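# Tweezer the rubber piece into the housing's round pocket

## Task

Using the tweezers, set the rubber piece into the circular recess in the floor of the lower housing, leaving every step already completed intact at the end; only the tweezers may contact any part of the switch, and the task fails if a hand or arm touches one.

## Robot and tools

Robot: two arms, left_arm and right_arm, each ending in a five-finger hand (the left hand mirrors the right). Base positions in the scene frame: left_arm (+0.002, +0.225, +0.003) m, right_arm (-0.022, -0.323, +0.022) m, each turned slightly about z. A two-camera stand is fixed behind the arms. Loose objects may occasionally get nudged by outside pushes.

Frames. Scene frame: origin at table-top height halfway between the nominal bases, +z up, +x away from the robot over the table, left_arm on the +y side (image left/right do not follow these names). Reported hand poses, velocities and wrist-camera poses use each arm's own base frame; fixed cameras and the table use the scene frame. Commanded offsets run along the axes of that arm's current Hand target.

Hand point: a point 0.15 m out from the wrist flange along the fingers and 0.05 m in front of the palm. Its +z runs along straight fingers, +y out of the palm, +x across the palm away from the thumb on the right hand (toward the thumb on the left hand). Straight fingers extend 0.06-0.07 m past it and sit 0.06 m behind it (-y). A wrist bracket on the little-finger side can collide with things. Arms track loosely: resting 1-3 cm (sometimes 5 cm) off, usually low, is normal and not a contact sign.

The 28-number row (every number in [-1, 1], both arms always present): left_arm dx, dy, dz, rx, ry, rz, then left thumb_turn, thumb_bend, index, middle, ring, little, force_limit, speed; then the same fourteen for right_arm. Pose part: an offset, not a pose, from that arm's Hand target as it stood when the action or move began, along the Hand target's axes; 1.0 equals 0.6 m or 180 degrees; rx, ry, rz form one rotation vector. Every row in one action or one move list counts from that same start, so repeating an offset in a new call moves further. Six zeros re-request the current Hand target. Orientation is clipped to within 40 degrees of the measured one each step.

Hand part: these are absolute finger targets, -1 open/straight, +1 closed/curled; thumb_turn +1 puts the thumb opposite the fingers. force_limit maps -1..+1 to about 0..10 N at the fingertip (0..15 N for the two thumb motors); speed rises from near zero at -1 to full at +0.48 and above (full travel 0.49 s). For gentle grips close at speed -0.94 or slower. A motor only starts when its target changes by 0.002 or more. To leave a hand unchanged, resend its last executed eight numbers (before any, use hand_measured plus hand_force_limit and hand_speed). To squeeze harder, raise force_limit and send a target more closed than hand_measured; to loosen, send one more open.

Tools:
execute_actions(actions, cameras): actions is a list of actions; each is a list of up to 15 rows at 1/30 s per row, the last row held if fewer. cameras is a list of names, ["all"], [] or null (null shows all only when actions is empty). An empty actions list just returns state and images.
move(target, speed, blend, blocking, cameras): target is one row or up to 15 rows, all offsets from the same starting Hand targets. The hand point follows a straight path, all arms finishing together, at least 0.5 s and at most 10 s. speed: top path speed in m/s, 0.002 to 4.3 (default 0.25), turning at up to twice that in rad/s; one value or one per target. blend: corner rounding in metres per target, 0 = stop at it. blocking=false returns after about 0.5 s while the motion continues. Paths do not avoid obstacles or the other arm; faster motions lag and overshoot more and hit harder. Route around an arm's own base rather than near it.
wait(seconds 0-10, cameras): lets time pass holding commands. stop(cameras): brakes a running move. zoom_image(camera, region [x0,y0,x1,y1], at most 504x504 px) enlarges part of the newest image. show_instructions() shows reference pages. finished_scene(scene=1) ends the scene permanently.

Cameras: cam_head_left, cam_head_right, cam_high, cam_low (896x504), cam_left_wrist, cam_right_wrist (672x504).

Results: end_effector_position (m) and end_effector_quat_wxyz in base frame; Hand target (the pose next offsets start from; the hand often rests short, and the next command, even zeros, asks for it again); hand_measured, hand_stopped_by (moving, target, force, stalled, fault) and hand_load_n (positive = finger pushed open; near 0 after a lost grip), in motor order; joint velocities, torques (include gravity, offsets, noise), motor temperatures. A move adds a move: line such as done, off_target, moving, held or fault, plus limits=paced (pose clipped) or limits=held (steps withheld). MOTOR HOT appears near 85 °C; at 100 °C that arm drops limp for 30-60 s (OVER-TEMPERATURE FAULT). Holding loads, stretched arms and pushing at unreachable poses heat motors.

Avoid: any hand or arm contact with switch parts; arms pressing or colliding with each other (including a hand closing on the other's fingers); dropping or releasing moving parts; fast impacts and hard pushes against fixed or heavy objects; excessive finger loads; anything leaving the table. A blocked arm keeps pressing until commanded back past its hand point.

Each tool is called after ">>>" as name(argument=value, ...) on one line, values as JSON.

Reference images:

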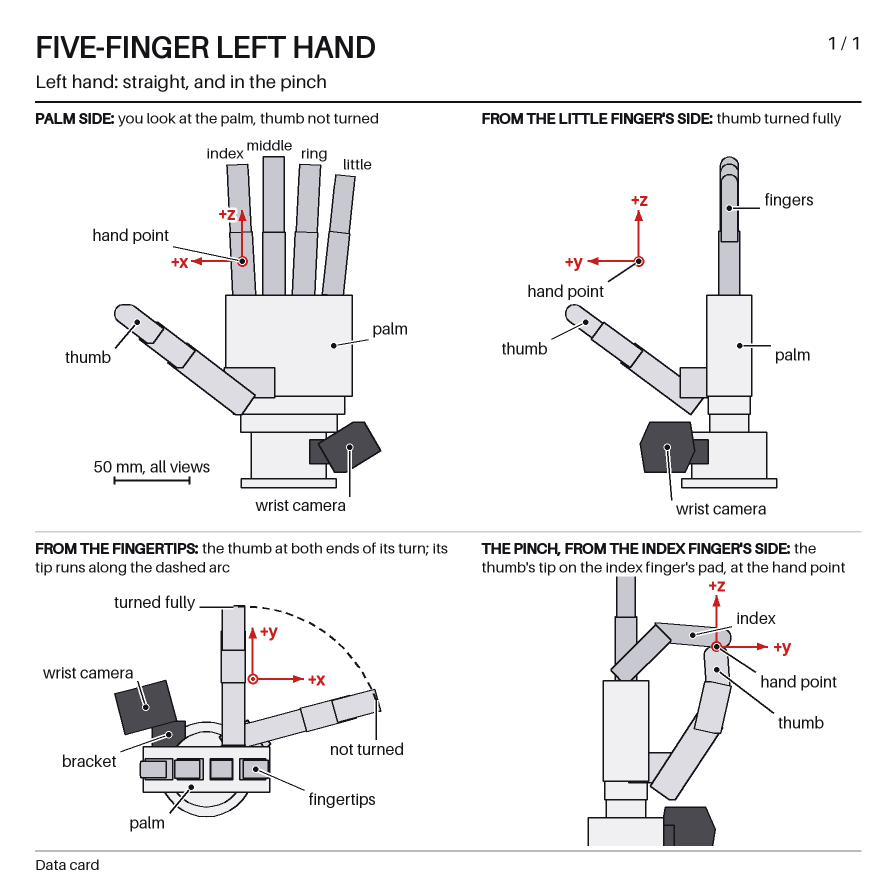

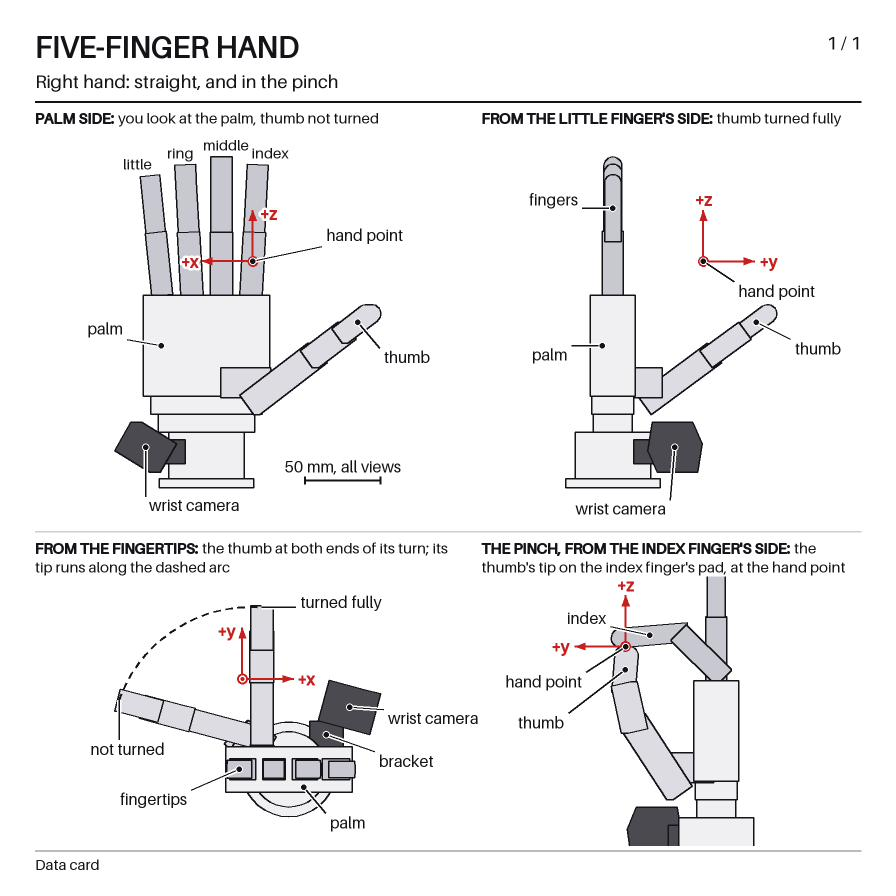

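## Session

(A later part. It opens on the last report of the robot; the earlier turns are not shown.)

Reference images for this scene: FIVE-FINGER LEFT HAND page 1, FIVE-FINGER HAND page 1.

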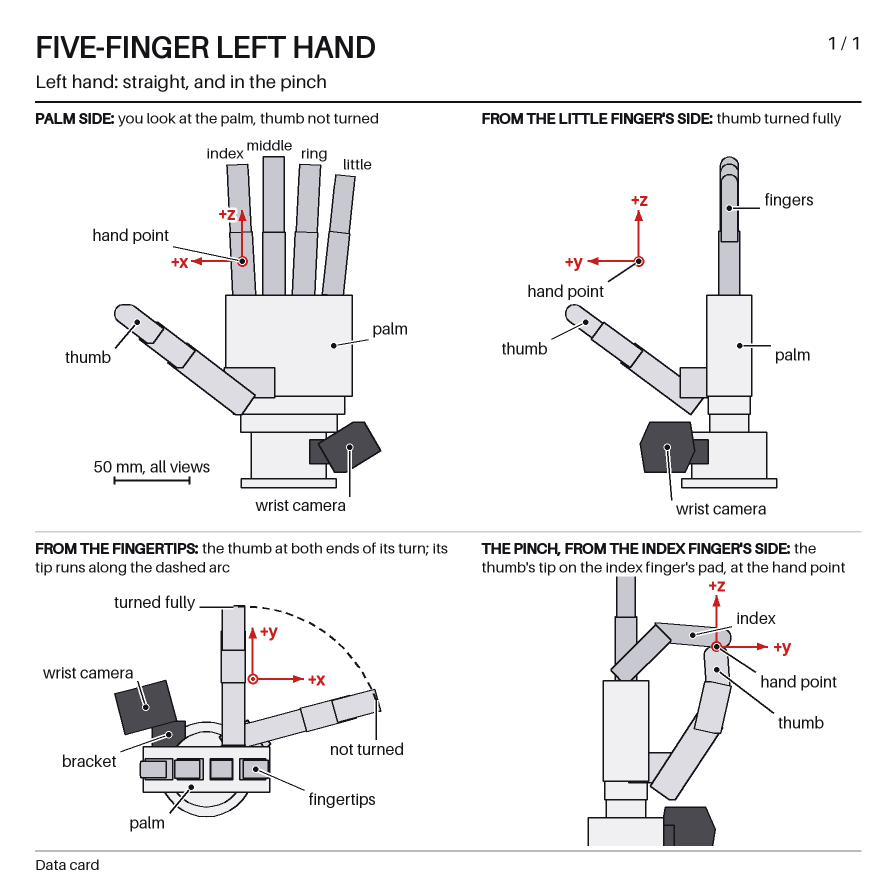

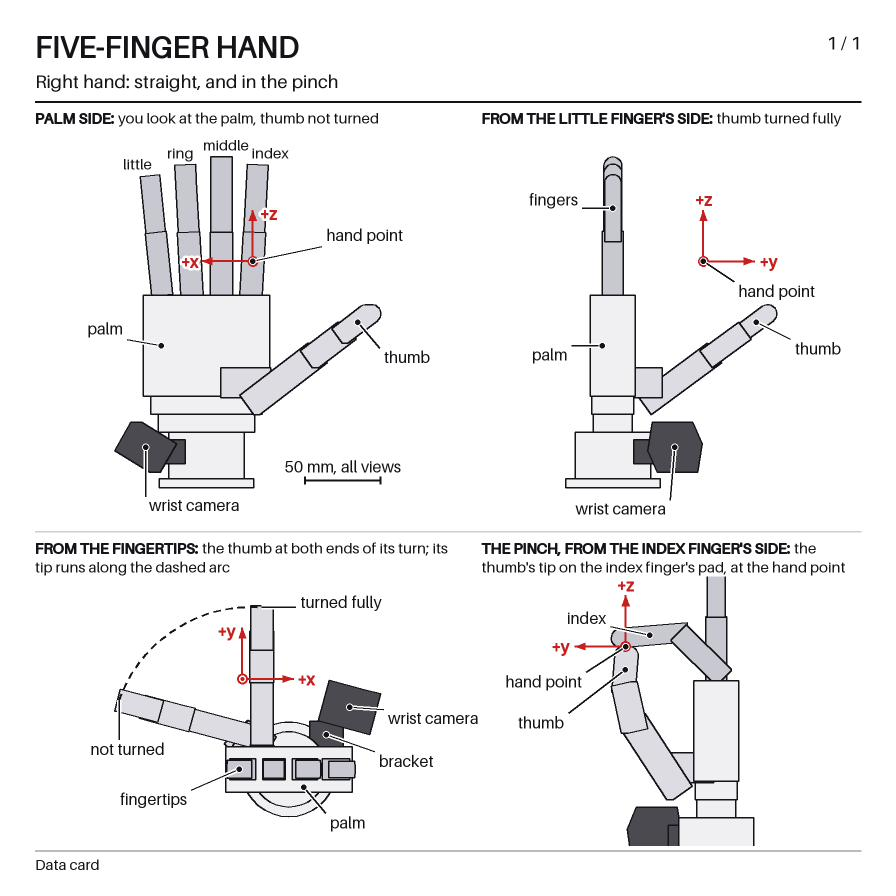

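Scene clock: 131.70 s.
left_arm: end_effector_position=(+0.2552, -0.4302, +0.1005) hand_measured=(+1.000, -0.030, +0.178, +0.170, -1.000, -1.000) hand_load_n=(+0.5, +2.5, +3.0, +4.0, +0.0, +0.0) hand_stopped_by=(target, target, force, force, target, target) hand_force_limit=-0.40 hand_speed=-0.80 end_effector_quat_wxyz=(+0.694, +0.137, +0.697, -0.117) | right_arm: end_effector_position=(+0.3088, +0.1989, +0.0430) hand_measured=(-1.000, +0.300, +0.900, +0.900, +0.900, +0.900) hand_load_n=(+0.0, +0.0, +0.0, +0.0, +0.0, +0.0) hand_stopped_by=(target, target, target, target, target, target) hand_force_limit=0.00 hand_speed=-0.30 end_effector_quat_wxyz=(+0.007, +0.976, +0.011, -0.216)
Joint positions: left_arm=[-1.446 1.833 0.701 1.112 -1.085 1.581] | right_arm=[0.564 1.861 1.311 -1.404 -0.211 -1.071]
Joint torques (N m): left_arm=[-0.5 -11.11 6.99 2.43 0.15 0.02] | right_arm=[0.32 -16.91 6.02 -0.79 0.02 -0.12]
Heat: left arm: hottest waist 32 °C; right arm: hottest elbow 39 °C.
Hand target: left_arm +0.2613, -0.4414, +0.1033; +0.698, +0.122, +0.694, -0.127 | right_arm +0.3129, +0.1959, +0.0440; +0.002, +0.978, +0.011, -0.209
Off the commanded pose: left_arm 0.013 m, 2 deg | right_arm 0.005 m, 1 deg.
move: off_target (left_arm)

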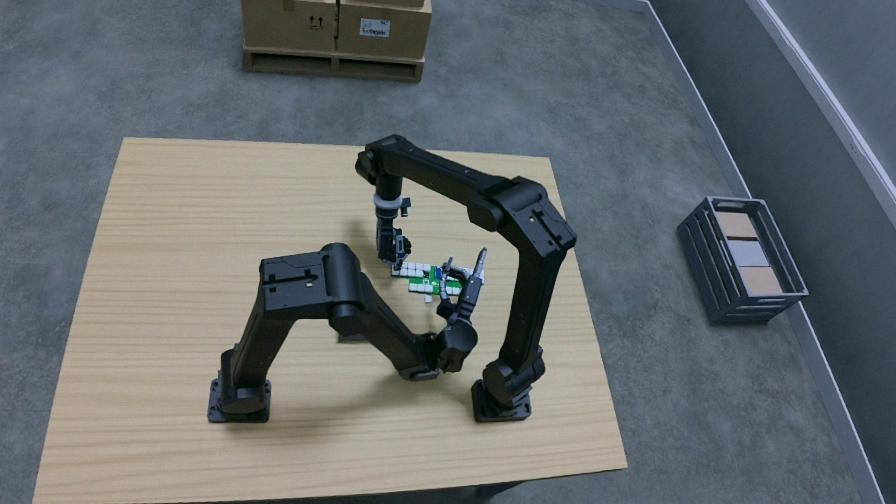

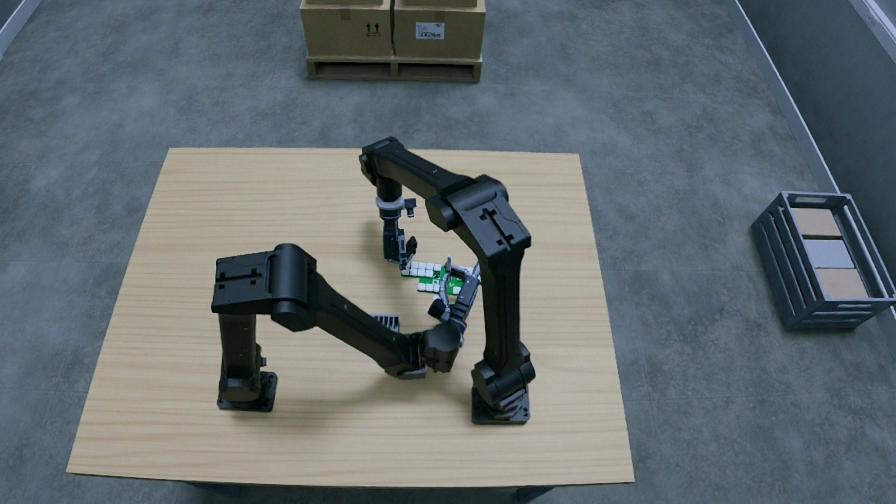

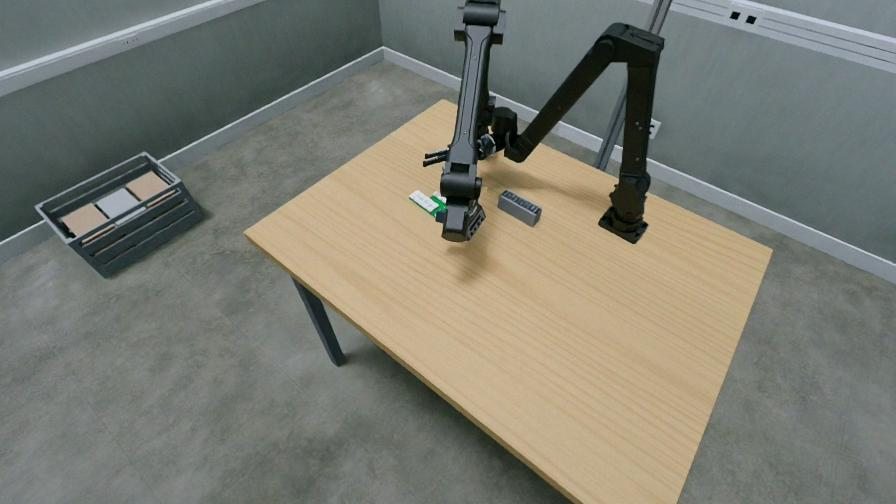

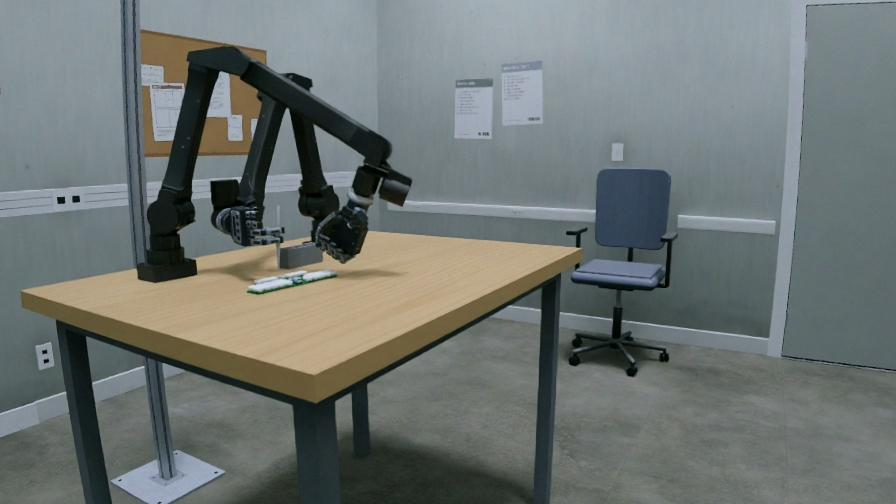

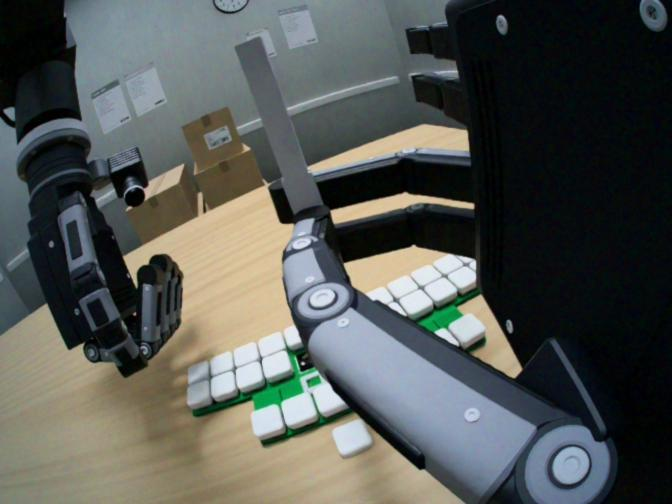

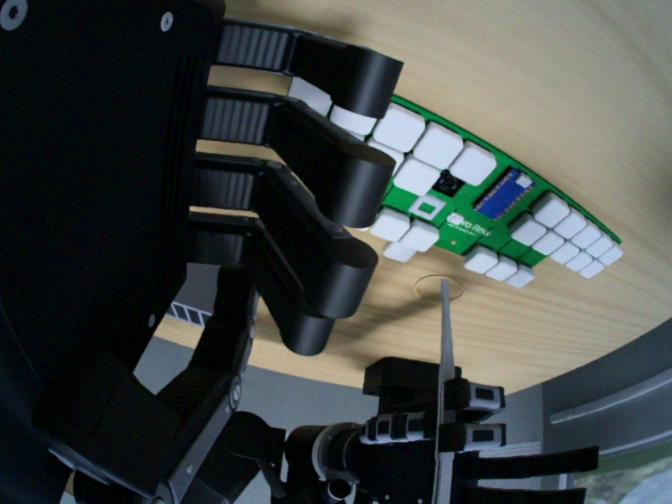

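>>> move(target=[[0,0,0,0,0,0,1,-0.03,0.14,0.13,-1,-1,-0.4,-0.8,0,0,0,0,0,0,-1,0.3,0.9,0.9,0.9,0.9,0,-0.3]], speed=0.08, cameras=["cam_right_wrist", "cam_left_wrist"])

>>> zoom_image(camera="cam_right_wrist", region=[390, 200, 510, 320])

Scene clock: 132.63 s.
left_arm: end_effector_position=(+0.2552, -0.4302, +0.1006) hand_measured=(+1.000, -0.030, +0.140, +0.130, -1.000, -1.000) hand_load_n=(+0.0, +1.0, +1.0, +0.5, +0.0, +0.0) hand_stopped_by=(target, target, target, target, target, target) hand_force_limit=-0.40 hand_speed=-0.80 end_effector_quat_wxyz=(+0.694, +0.137, +0.697, -0.117) | right_arm: end_effector_position=(+0.3088, +0.1989, +0.0430) hand_measured=(-1.000, +0.300, +0.900, +0.900, +0.900, +0.900) hand_load_n=(+0.0, +0.0, +0.5, +0.0, +0.0, +0.0) hand_stopped_by=(target, target, target, target, target, target) hand_force_limit=0.00 hand_speed=-0.30 end_effector_quat_wxyz=(+0.007, +0.976, +0.011, -0.216)
Joint positions: left_arm=[-1.446 1.833 0.701 1.113 -1.085 1.581] | right_arm=[0.564 1.861 1.311 -1.404 -0.211 -1.071]
Joint torques (N m): left_arm=[-0.56 -11.22 6.98 2.37 0.15 0.04] | right_arm=[0.26 -16.91 6.02 -0.79 0.02 -0.11]
Heat: left arm: hottest waist 32 °C; right arm: hottest elbow 39 °C.
Hand target: left_arm +0.2613, -0.4414, +0.1033; +0.698, +0.122, +0.694, -0.127 | right_arm +0.3129, +0.1959, +0.0440; +0.002, +0.978, +0.011, -0.209
Off the commanded pose: left_arm 0.013 m, 2 deg | right_arm 0.005 m, 1 deg.
move: off_target (left_arm)
Images, in order (width x height): cam_left_wrist 672x504, cam_right_wrist 672x504.

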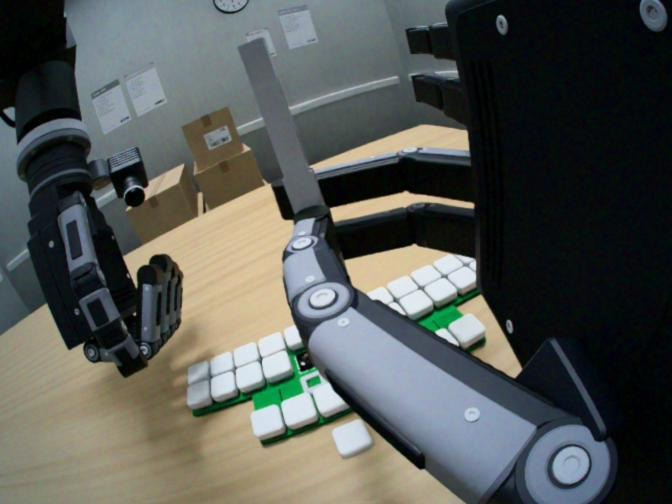

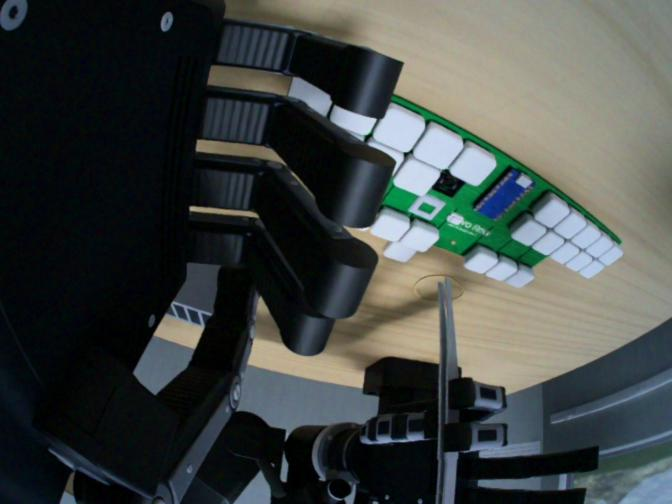

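Scaled by 4.200 from the camera's 672x504 image, which has a finer 960x720 frame.

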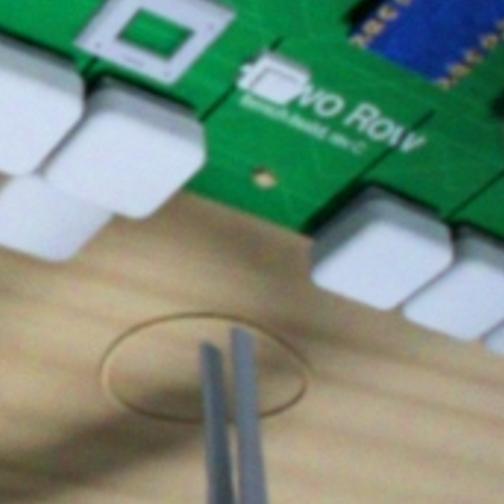

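>>> zoom_image(camera="cam_right_wrist", region=[436, 226, 472, 258])

Scaled by 14.000 from the camera's 672x504 image, which has a finer 960x720 frame.

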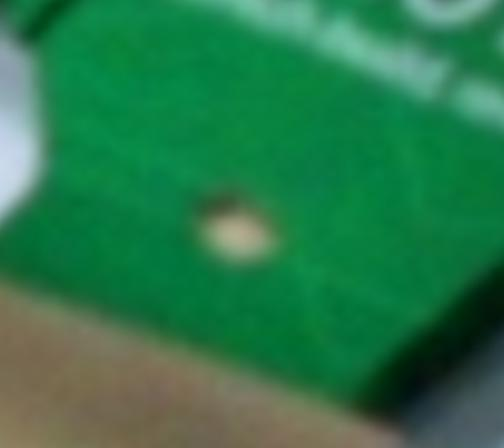

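>>> zoom_image(camera="cam_right_wrist", region=[408, 268, 472, 308])

>>> zoom_image(camera="cam_right_wrist", region=[400, 160, 500, 240])

Scaled by 7.875 from the camera's 672x504 image, which has a finer 960x720 frame.

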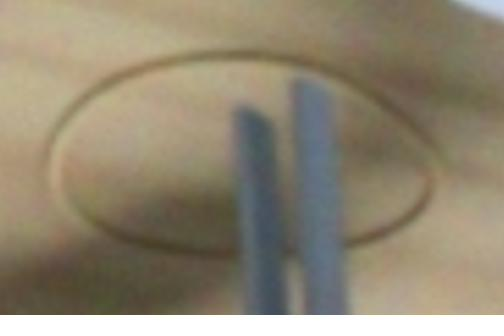

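Scaled by 5.040 from the camera's 672x504 image, which has a finer 960x720 frame.

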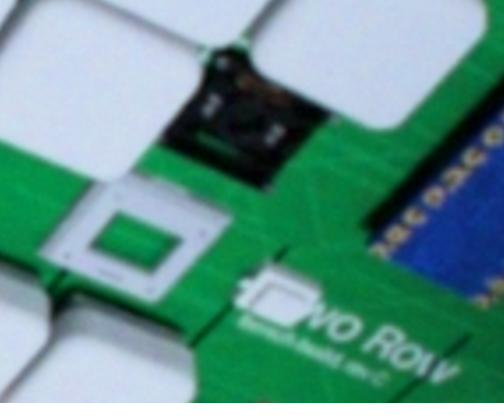

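>>> execute_actions(actions=[], cameras=["all"])

>>> zoom_image(camera="cam_head_left", region=[380, 250, 500, 320])

>>> zoom_image(camera="cam_head_right", region=[390, 250, 510, 320])

Scene clock: 133.33 s.
left_arm: end_effector_position=(+0.2552, -0.4302, +0.1006) hand_measured=(+1.000, -0.030, +0.140, +0.130, -1.000, -1.000) hand_load_n=(+0.5, +1.0, +1.5, +0.5, +0.0, +0.0) hand_stopped_by=(target, target, target, target, target, target) hand_force_limit=-0.40 hand_speed=-0.80 end_effector_quat_wxyz=(+0.694, +0.137, +0.697, -0.117) | right_arm: end_effector_position=(+0.3088, +0.1989, +0.0430) hand_measured=(-1.000, +0.300, +0.900, +0.900, +0.900, +0.900) hand_load_n=(+0.0, +0.0, +0.0, +0.0, +0.0, +0.0) hand_stopped_by=(target, target, target, target, target, target) hand_force_limit=0.00 hand_speed=-0.30 end_effector_quat_wxyz=(+0.007, +0.976, +0.011, -0.216)
Joint positions: left_arm=[-1.446 1.833 0.701 1.113 -1.085 1.581] | right_arm=[0.564 1.861 1.311 -1.404 -0.211 -1.071]
Joint velocities: within noise
Joint torques (N m): left_arm=[-0.67 -11.05 6.98 2.41 0.15 0.05] | right_arm=[0.32 -16.91 6.02 -0.79 0.02 -0.12]
Motor temperatures (°C): left_arm=[32 28 30 25 26 27] | right_arm=[26 35 39 29 23 25]
Heat: left arm: hottest waist 32 °C; right arm: hottest elbow 39 °C.
Hand target: left_arm +0.2613, -0.4414, +0.1033; +0.698, +0.122, +0.694, -0.127 | right_arm +0.3129, +0.1959, +0.0440; +0.002, +0.978, +0.011, -0.209
Off the commanded pose: left_arm 0.013 m, 2 deg | right_arm 0.005 m, 1 deg.

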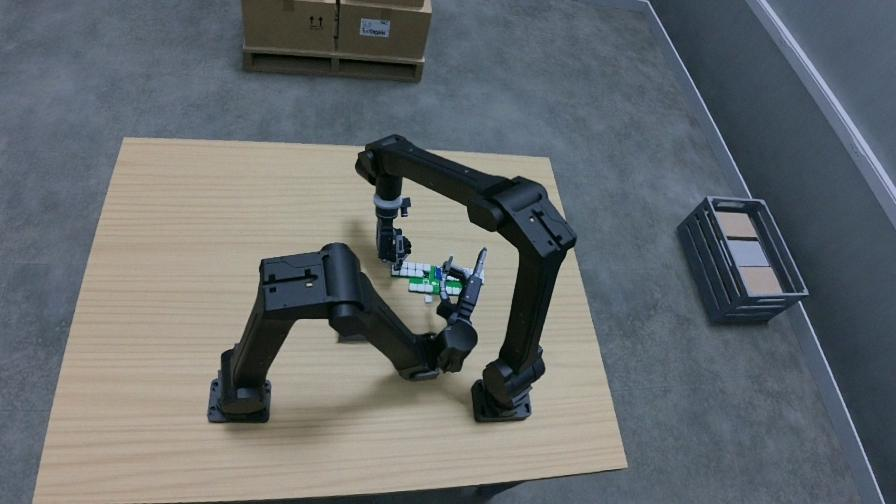

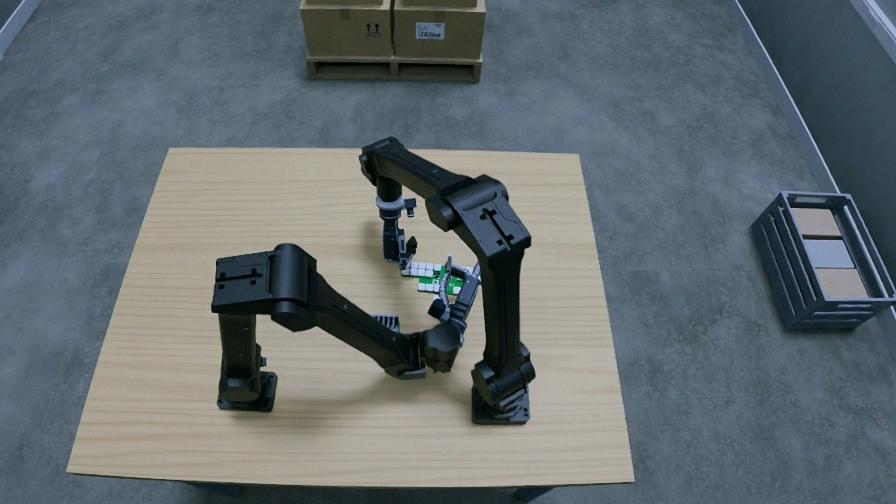

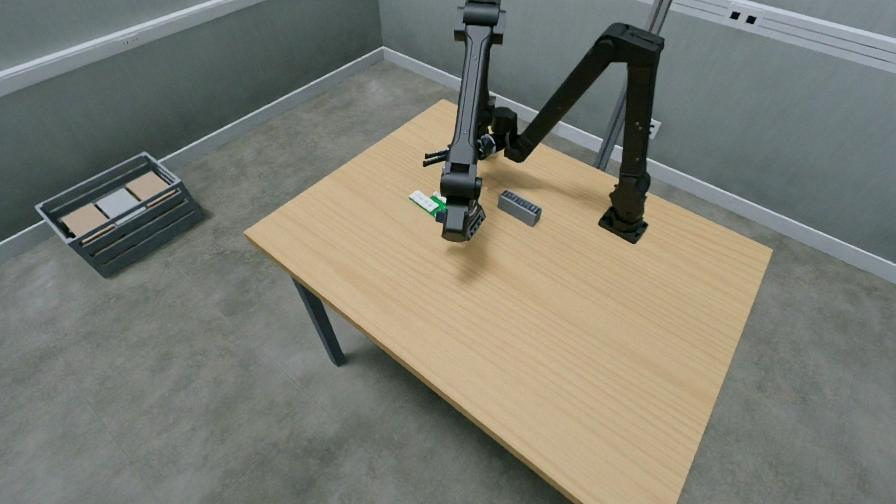

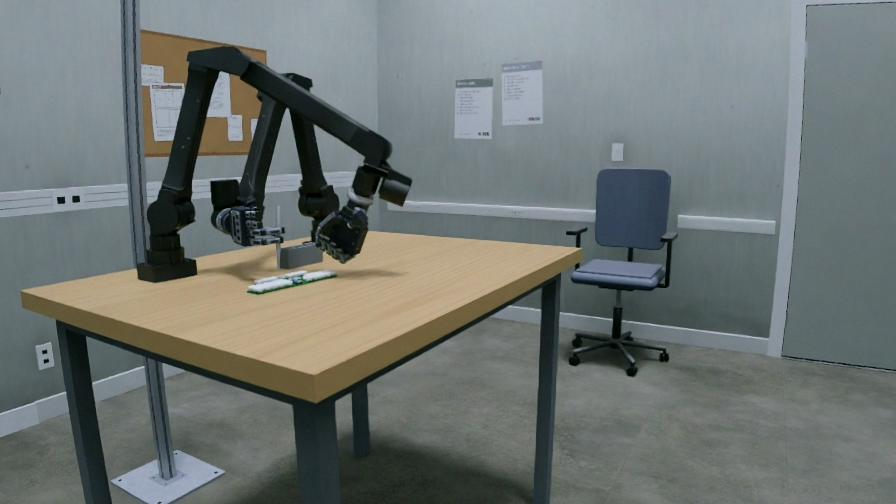

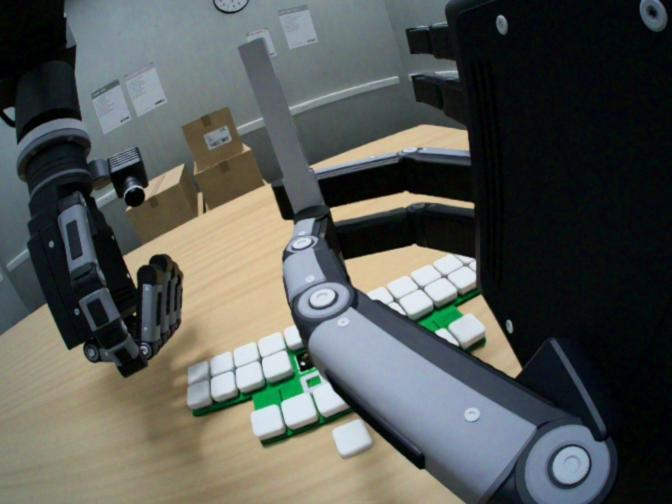

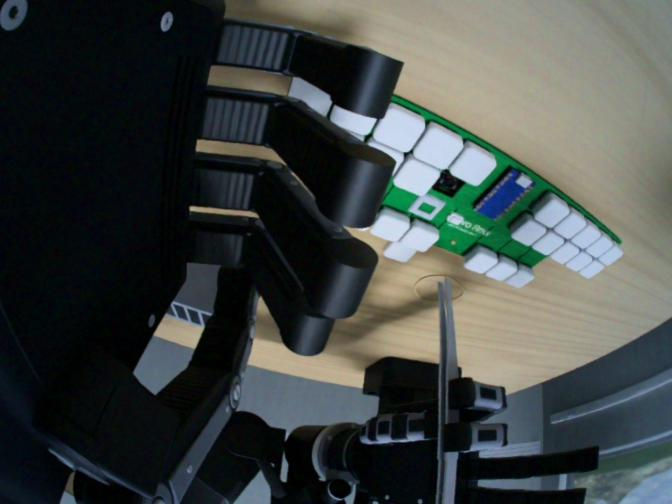

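Scaled by 4.200 from the camera's 896x504 image, which has a finer 1280x720 frame.

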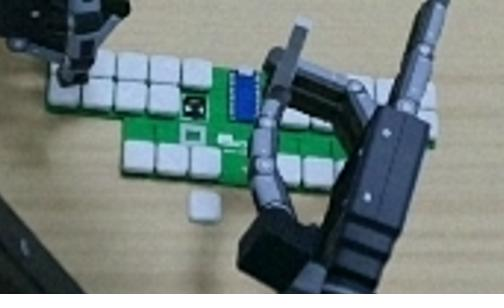

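Scaled by 4.200 from the camera's 896x504 image, which has a finer 1280x720 frame.

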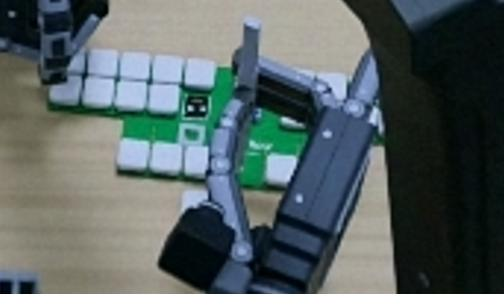

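>>> move(target=[[0.023,0,0.0128,0,0,0,1,-0.03,0.14,0.13,-1,-1,-0.4,-0.8,0,0,0,0,0,0,-1,0.3,0.9,0.9,0.9,0.9,0,-0.3]], speed=0.05, cameras=["cam_right_wrist", "cam_low"])

>>> zoom_image(camera="cam_right_wrist", region=[410, 210, 490, 290])

>>> zoom_image(camera="cam_low", region=[230, 220, 330, 300])

Scene clock: 135.30 s.
left_arm: end_effector_position=(+0.2620, -0.4337, +0.0878) hand_measured=(+1.000, -0.030, +0.140, +0.130, -1.000, -1.000) hand_load_n=(+0.0, +1.0, +1.0, +0.5, +0.0, +0.0) hand_stopped_by=(target, target, target, target, target, target) hand_force_limit=-0.40 hand_speed=-0.80 end_effector_quat_wxyz=(+0.694, +0.137, +0.697, -0.117) | right_arm: end_effector_position=(+0.3088, +0.1989, +0.0430) hand_measured=(-1.000, +0.300, +0.900, +0.900, +0.900, +0.900) hand_load_n=(+0.0, +0.0, +0.0, +0.0, +0.0, +0.0) hand_stopped_by=(target, target, target, target, target, target) hand_force_limit=0.00 hand_speed=-0.30 end_effector_quat_wxyz=(+0.007, +0.976, +0.011, -0.216)
Joint positions: left_arm=[-1.431 1.878 0.714 1.146 -1.07 1.581] | right_arm=[0.564 1.861 1.311 -1.404 -0.211 -1.071]
Joint torques (N m): left_arm=[-0.56 -11.52 6.6 2.24 0.15 0.02] | right_arm=[0.26 -16.91 6.01 -0.79 0.02 -0.11]
Heat: left arm: hottest waist 32 °C; right arm: hottest elbow 38 °C.
Hand target: left_arm +0.2685, -0.4442, +0.0894; +0.698, +0.122, +0.694, -0.127 | right_arm +0.3129, +0.1959, +0.0440; +0.002, +0.978, +0.011, -0.209
Off the commanded pose: left_arm 0.013 m, 2 deg | right_arm 0.005 m, 1 deg.
move: off_target (left_arm)
Images, in order (width x height): cam_low 896x504, cam_right_wrist 672x504.

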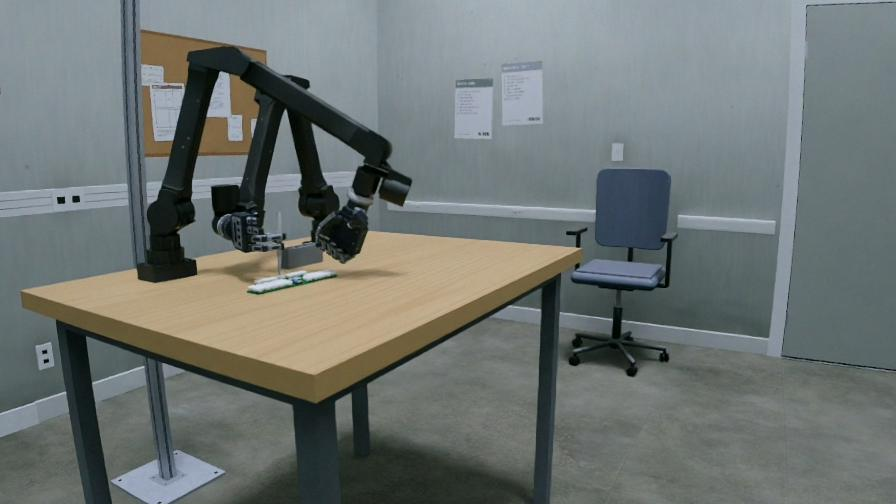

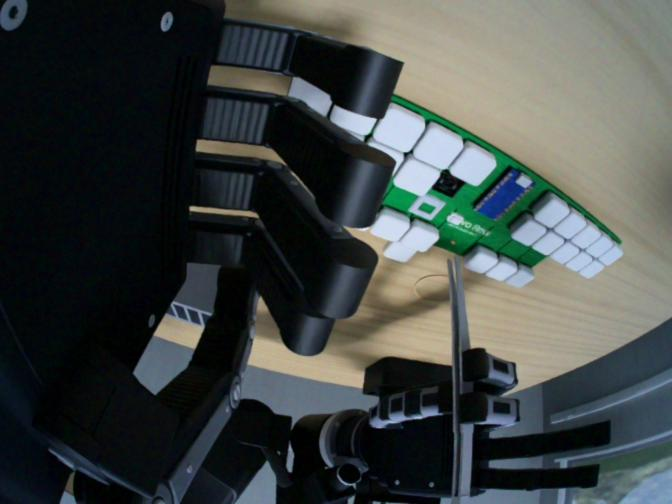

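Scaled by 6.300 from the camera's 672x504 image, which has a finer 960x720 frame.

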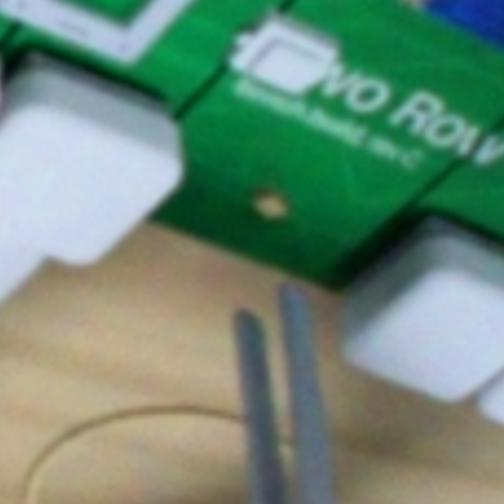

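Scaled by 5.040 from the camera's 896x504 image, which has a finer 1280x720 frame.

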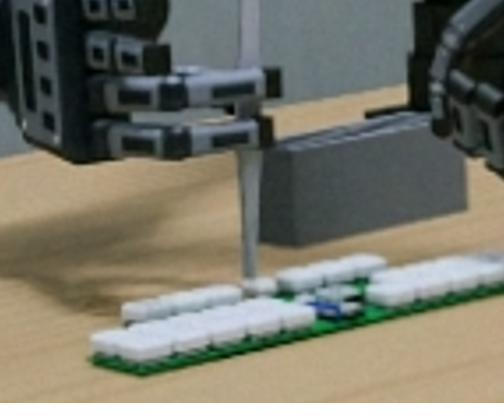

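>>> move(target=[[0.0133,0,0,0,0,0,1,-0.03,0.14,0.13,-1,-1,-0.4,-0.8,0,0,0,0,0,0,-1,0.3,0.9,0.9,0.9,0.9,0,-0.3]], speed=0.03, cameras=["cam_right_wrist", "cam_low"])

>>> zoom_image(camera="cam_right_wrist", region=[420, 215, 480, 275])

>>> zoom_image(camera="cam_low", region=[230, 220, 330, 300])

Scene clock: 136.53 s.
left_arm: end_effector_position=(+0.2619, -0.4333, +0.0799) hand_measured=(+1.000, -0.030, +0.140, +0.130, -1.000, -1.000) hand_load_n=(+0.5, +1.0, +1.0, +1.0, +0.0, -0.5) hand_stopped_by=(target, target, target, target, target, target) hand_force_limit=-0.40 hand_speed=-0.80 end_effector_quat_wxyz=(+0.694, +0.137, +0.697, -0.117) | right_arm: end_effector_position=(+0.3088, +0.1989, +0.0430) hand_measured=(-1.000, +0.300, +0.900, +0.900, +0.900, +0.900) hand_load_n=(+0.0, +0.0, +0.0, +0.0, +0.0, +0.5) hand_stopped_by=(target, target, target, target, target, target) hand_force_limit=0.00 hand_speed=-0.30 end_effector_quat_wxyz=(+0.007, +0.976, +0.011, -0.216)
Joint positions: left_arm=[-1.431 1.901 0.714 1.168 -1.07 1.581] | right_arm=[0.564 1.861 1.311 -1.404 -0.211 -1.071]
Joint torques (N m): left_arm=[-0.44 -11.28 6.52 2.54 0.15 0.01] | right_arm=[0.26 -16.85 6.01 -0.79 0.02 -0.12]
Heat: left arm: hottest waist 32 °C; right arm: hottest elbow 38 °C.
Hand target: left_arm +0.2686, -0.4443, +0.0815; +0.698, +0.122, +0.694, -0.127 | right_arm +0.3129, +0.1959, +0.0440; +0.002, +0.978, +0.011, -0.209
Off the commanded pose: left_arm 0.013 m, 2 deg | right_arm 0.005 m, 1 deg.
move: off_target (left_arm)
Images, in order (width x height): cam_low 896x504, cam_right_wrist 672x504.

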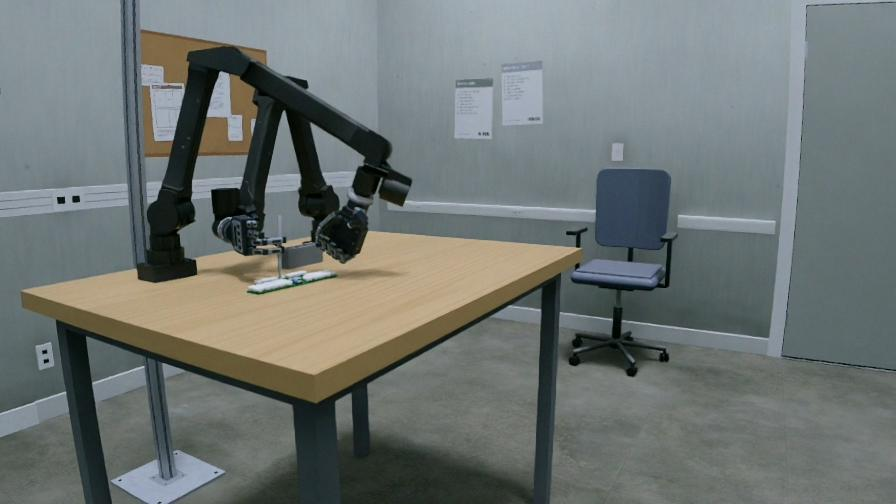

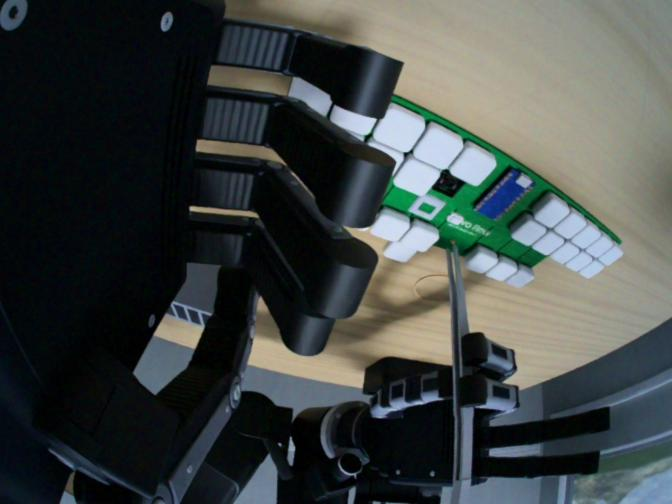

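Scaled by 8.400 from the camera's 672x504 image, which has a finer 960x720 frame.

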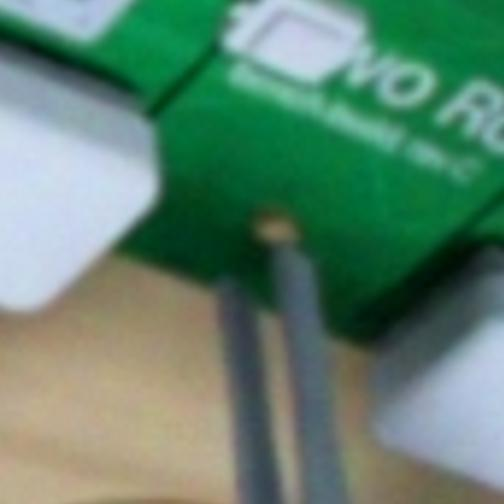

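Scaled by 5.040 from the camera's 896x504 image, which has a finer 1280x720 frame.

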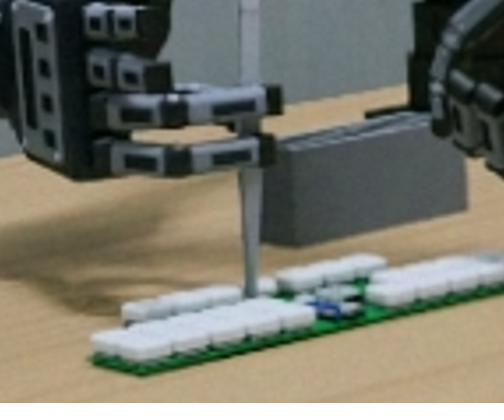

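>>> move(target=[[0.003,-0.003,0,0,0,0,1,-0.03,0.12,0.11,-1,-1,-0.4,-0.8,0,0,0,0,0,0,-1,0.3,0.9,0.9,0.9,0.9,0,-0.3]], speed=0.03, cameras=["cam_right_wrist", "cam_low"])

>>> zoom_image(camera="cam_right_wrist", region=[420, 215, 480, 275])

Scene clock: 137.77 s.
left_arm: end_effector_position=(+0.2623, -0.4359, +0.0790) hand_measured=(+1.000, -0.030, +0.120, +0.110, -1.000, -1.000) hand_load_n=(+0.0, +1.0, +1.0, +0.5, +0.0, +0.5) hand_stopped_by=(target, target, target, target, target, target) hand_force_limit=-0.40 hand_speed=-0.80 end_effector_quat_wxyz=(+0.694, +0.136, +0.697, -0.118) | right_arm: end_effector_position=(+0.3088, +0.1989, +0.0430) hand_measured=(-1.000, +0.300, +0.900, +0.900, +0.900, +0.900) hand_load_n=(+0.0, +0.0, +0.0, +0.0, +0.0, +0.0) hand_stopped_by=(target, target, target, target, target, target) hand_force_limit=0.00 hand_speed=-0.30 end_effector_quat_wxyz=(+0.007, +0.976, +0.011, -0.216)
Joint positions: left_arm=[-1.431 1.908 0.721 1.169 -1.07 1.581] | right_arm=[0.564 1.861 1.311 -1.404 -0.211 -1.071]
Joint torques (N m): left_arm=[-0.85 -11.75 6.52 2.51 0.07 0] | right_arm=[0.32 -16.91 6.01 -0.79 0.02 -0.11]
Heat: left arm: hottest waist 32 °C; right arm: hottest elbow 38 °C.
Hand target: left_arm +0.2680, -0.4460, +0.0797; +0.698, +0.122, +0.694, -0.127 | right_arm +0.3129, +0.1959, +0.0440; +0.002, +0.978, +0.011, -0.209
Off the commanded pose: left_arm 0.012 m, 2 deg | right_arm 0.005 m, 1 deg.
move: off_target (left_arm)
Images, in order (width x height): cam_low 896x504, cam_right_wrist 672x504.

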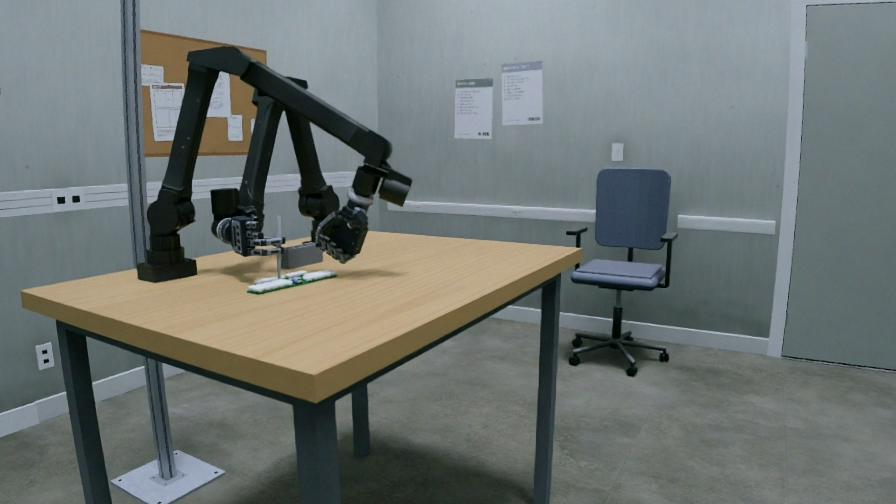

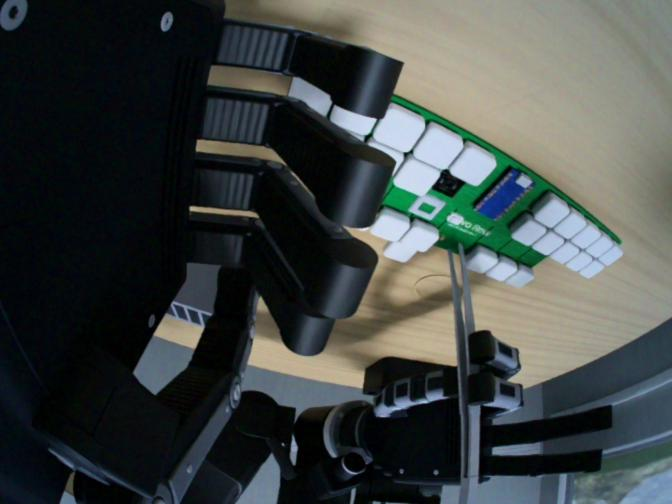

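Scaled by 8.400 from the camera's 672x504 image, which has a finer 960x720 frame.

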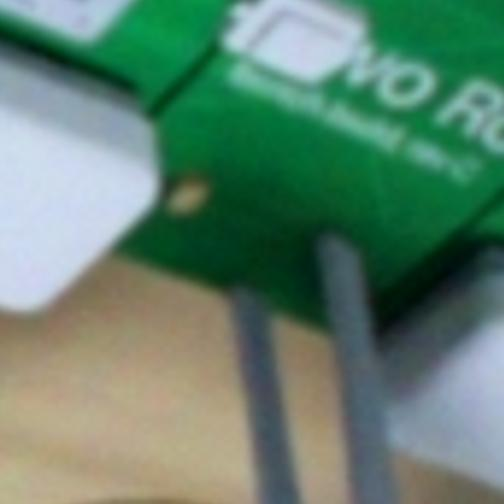

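>>> zoom_image(camera="cam_right_wrist", region=[430, 225, 470, 260])

Scaled by 12.600 from the camera's 672x504 image, which has a finer 960x720 frame.

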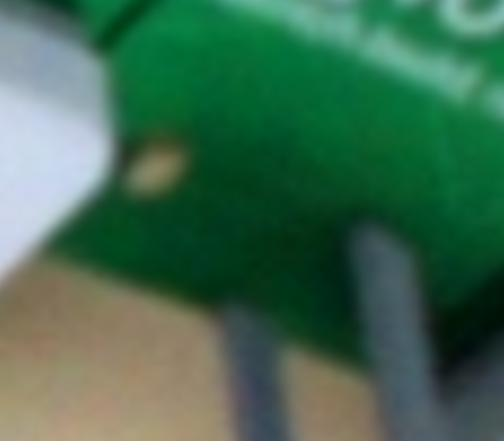

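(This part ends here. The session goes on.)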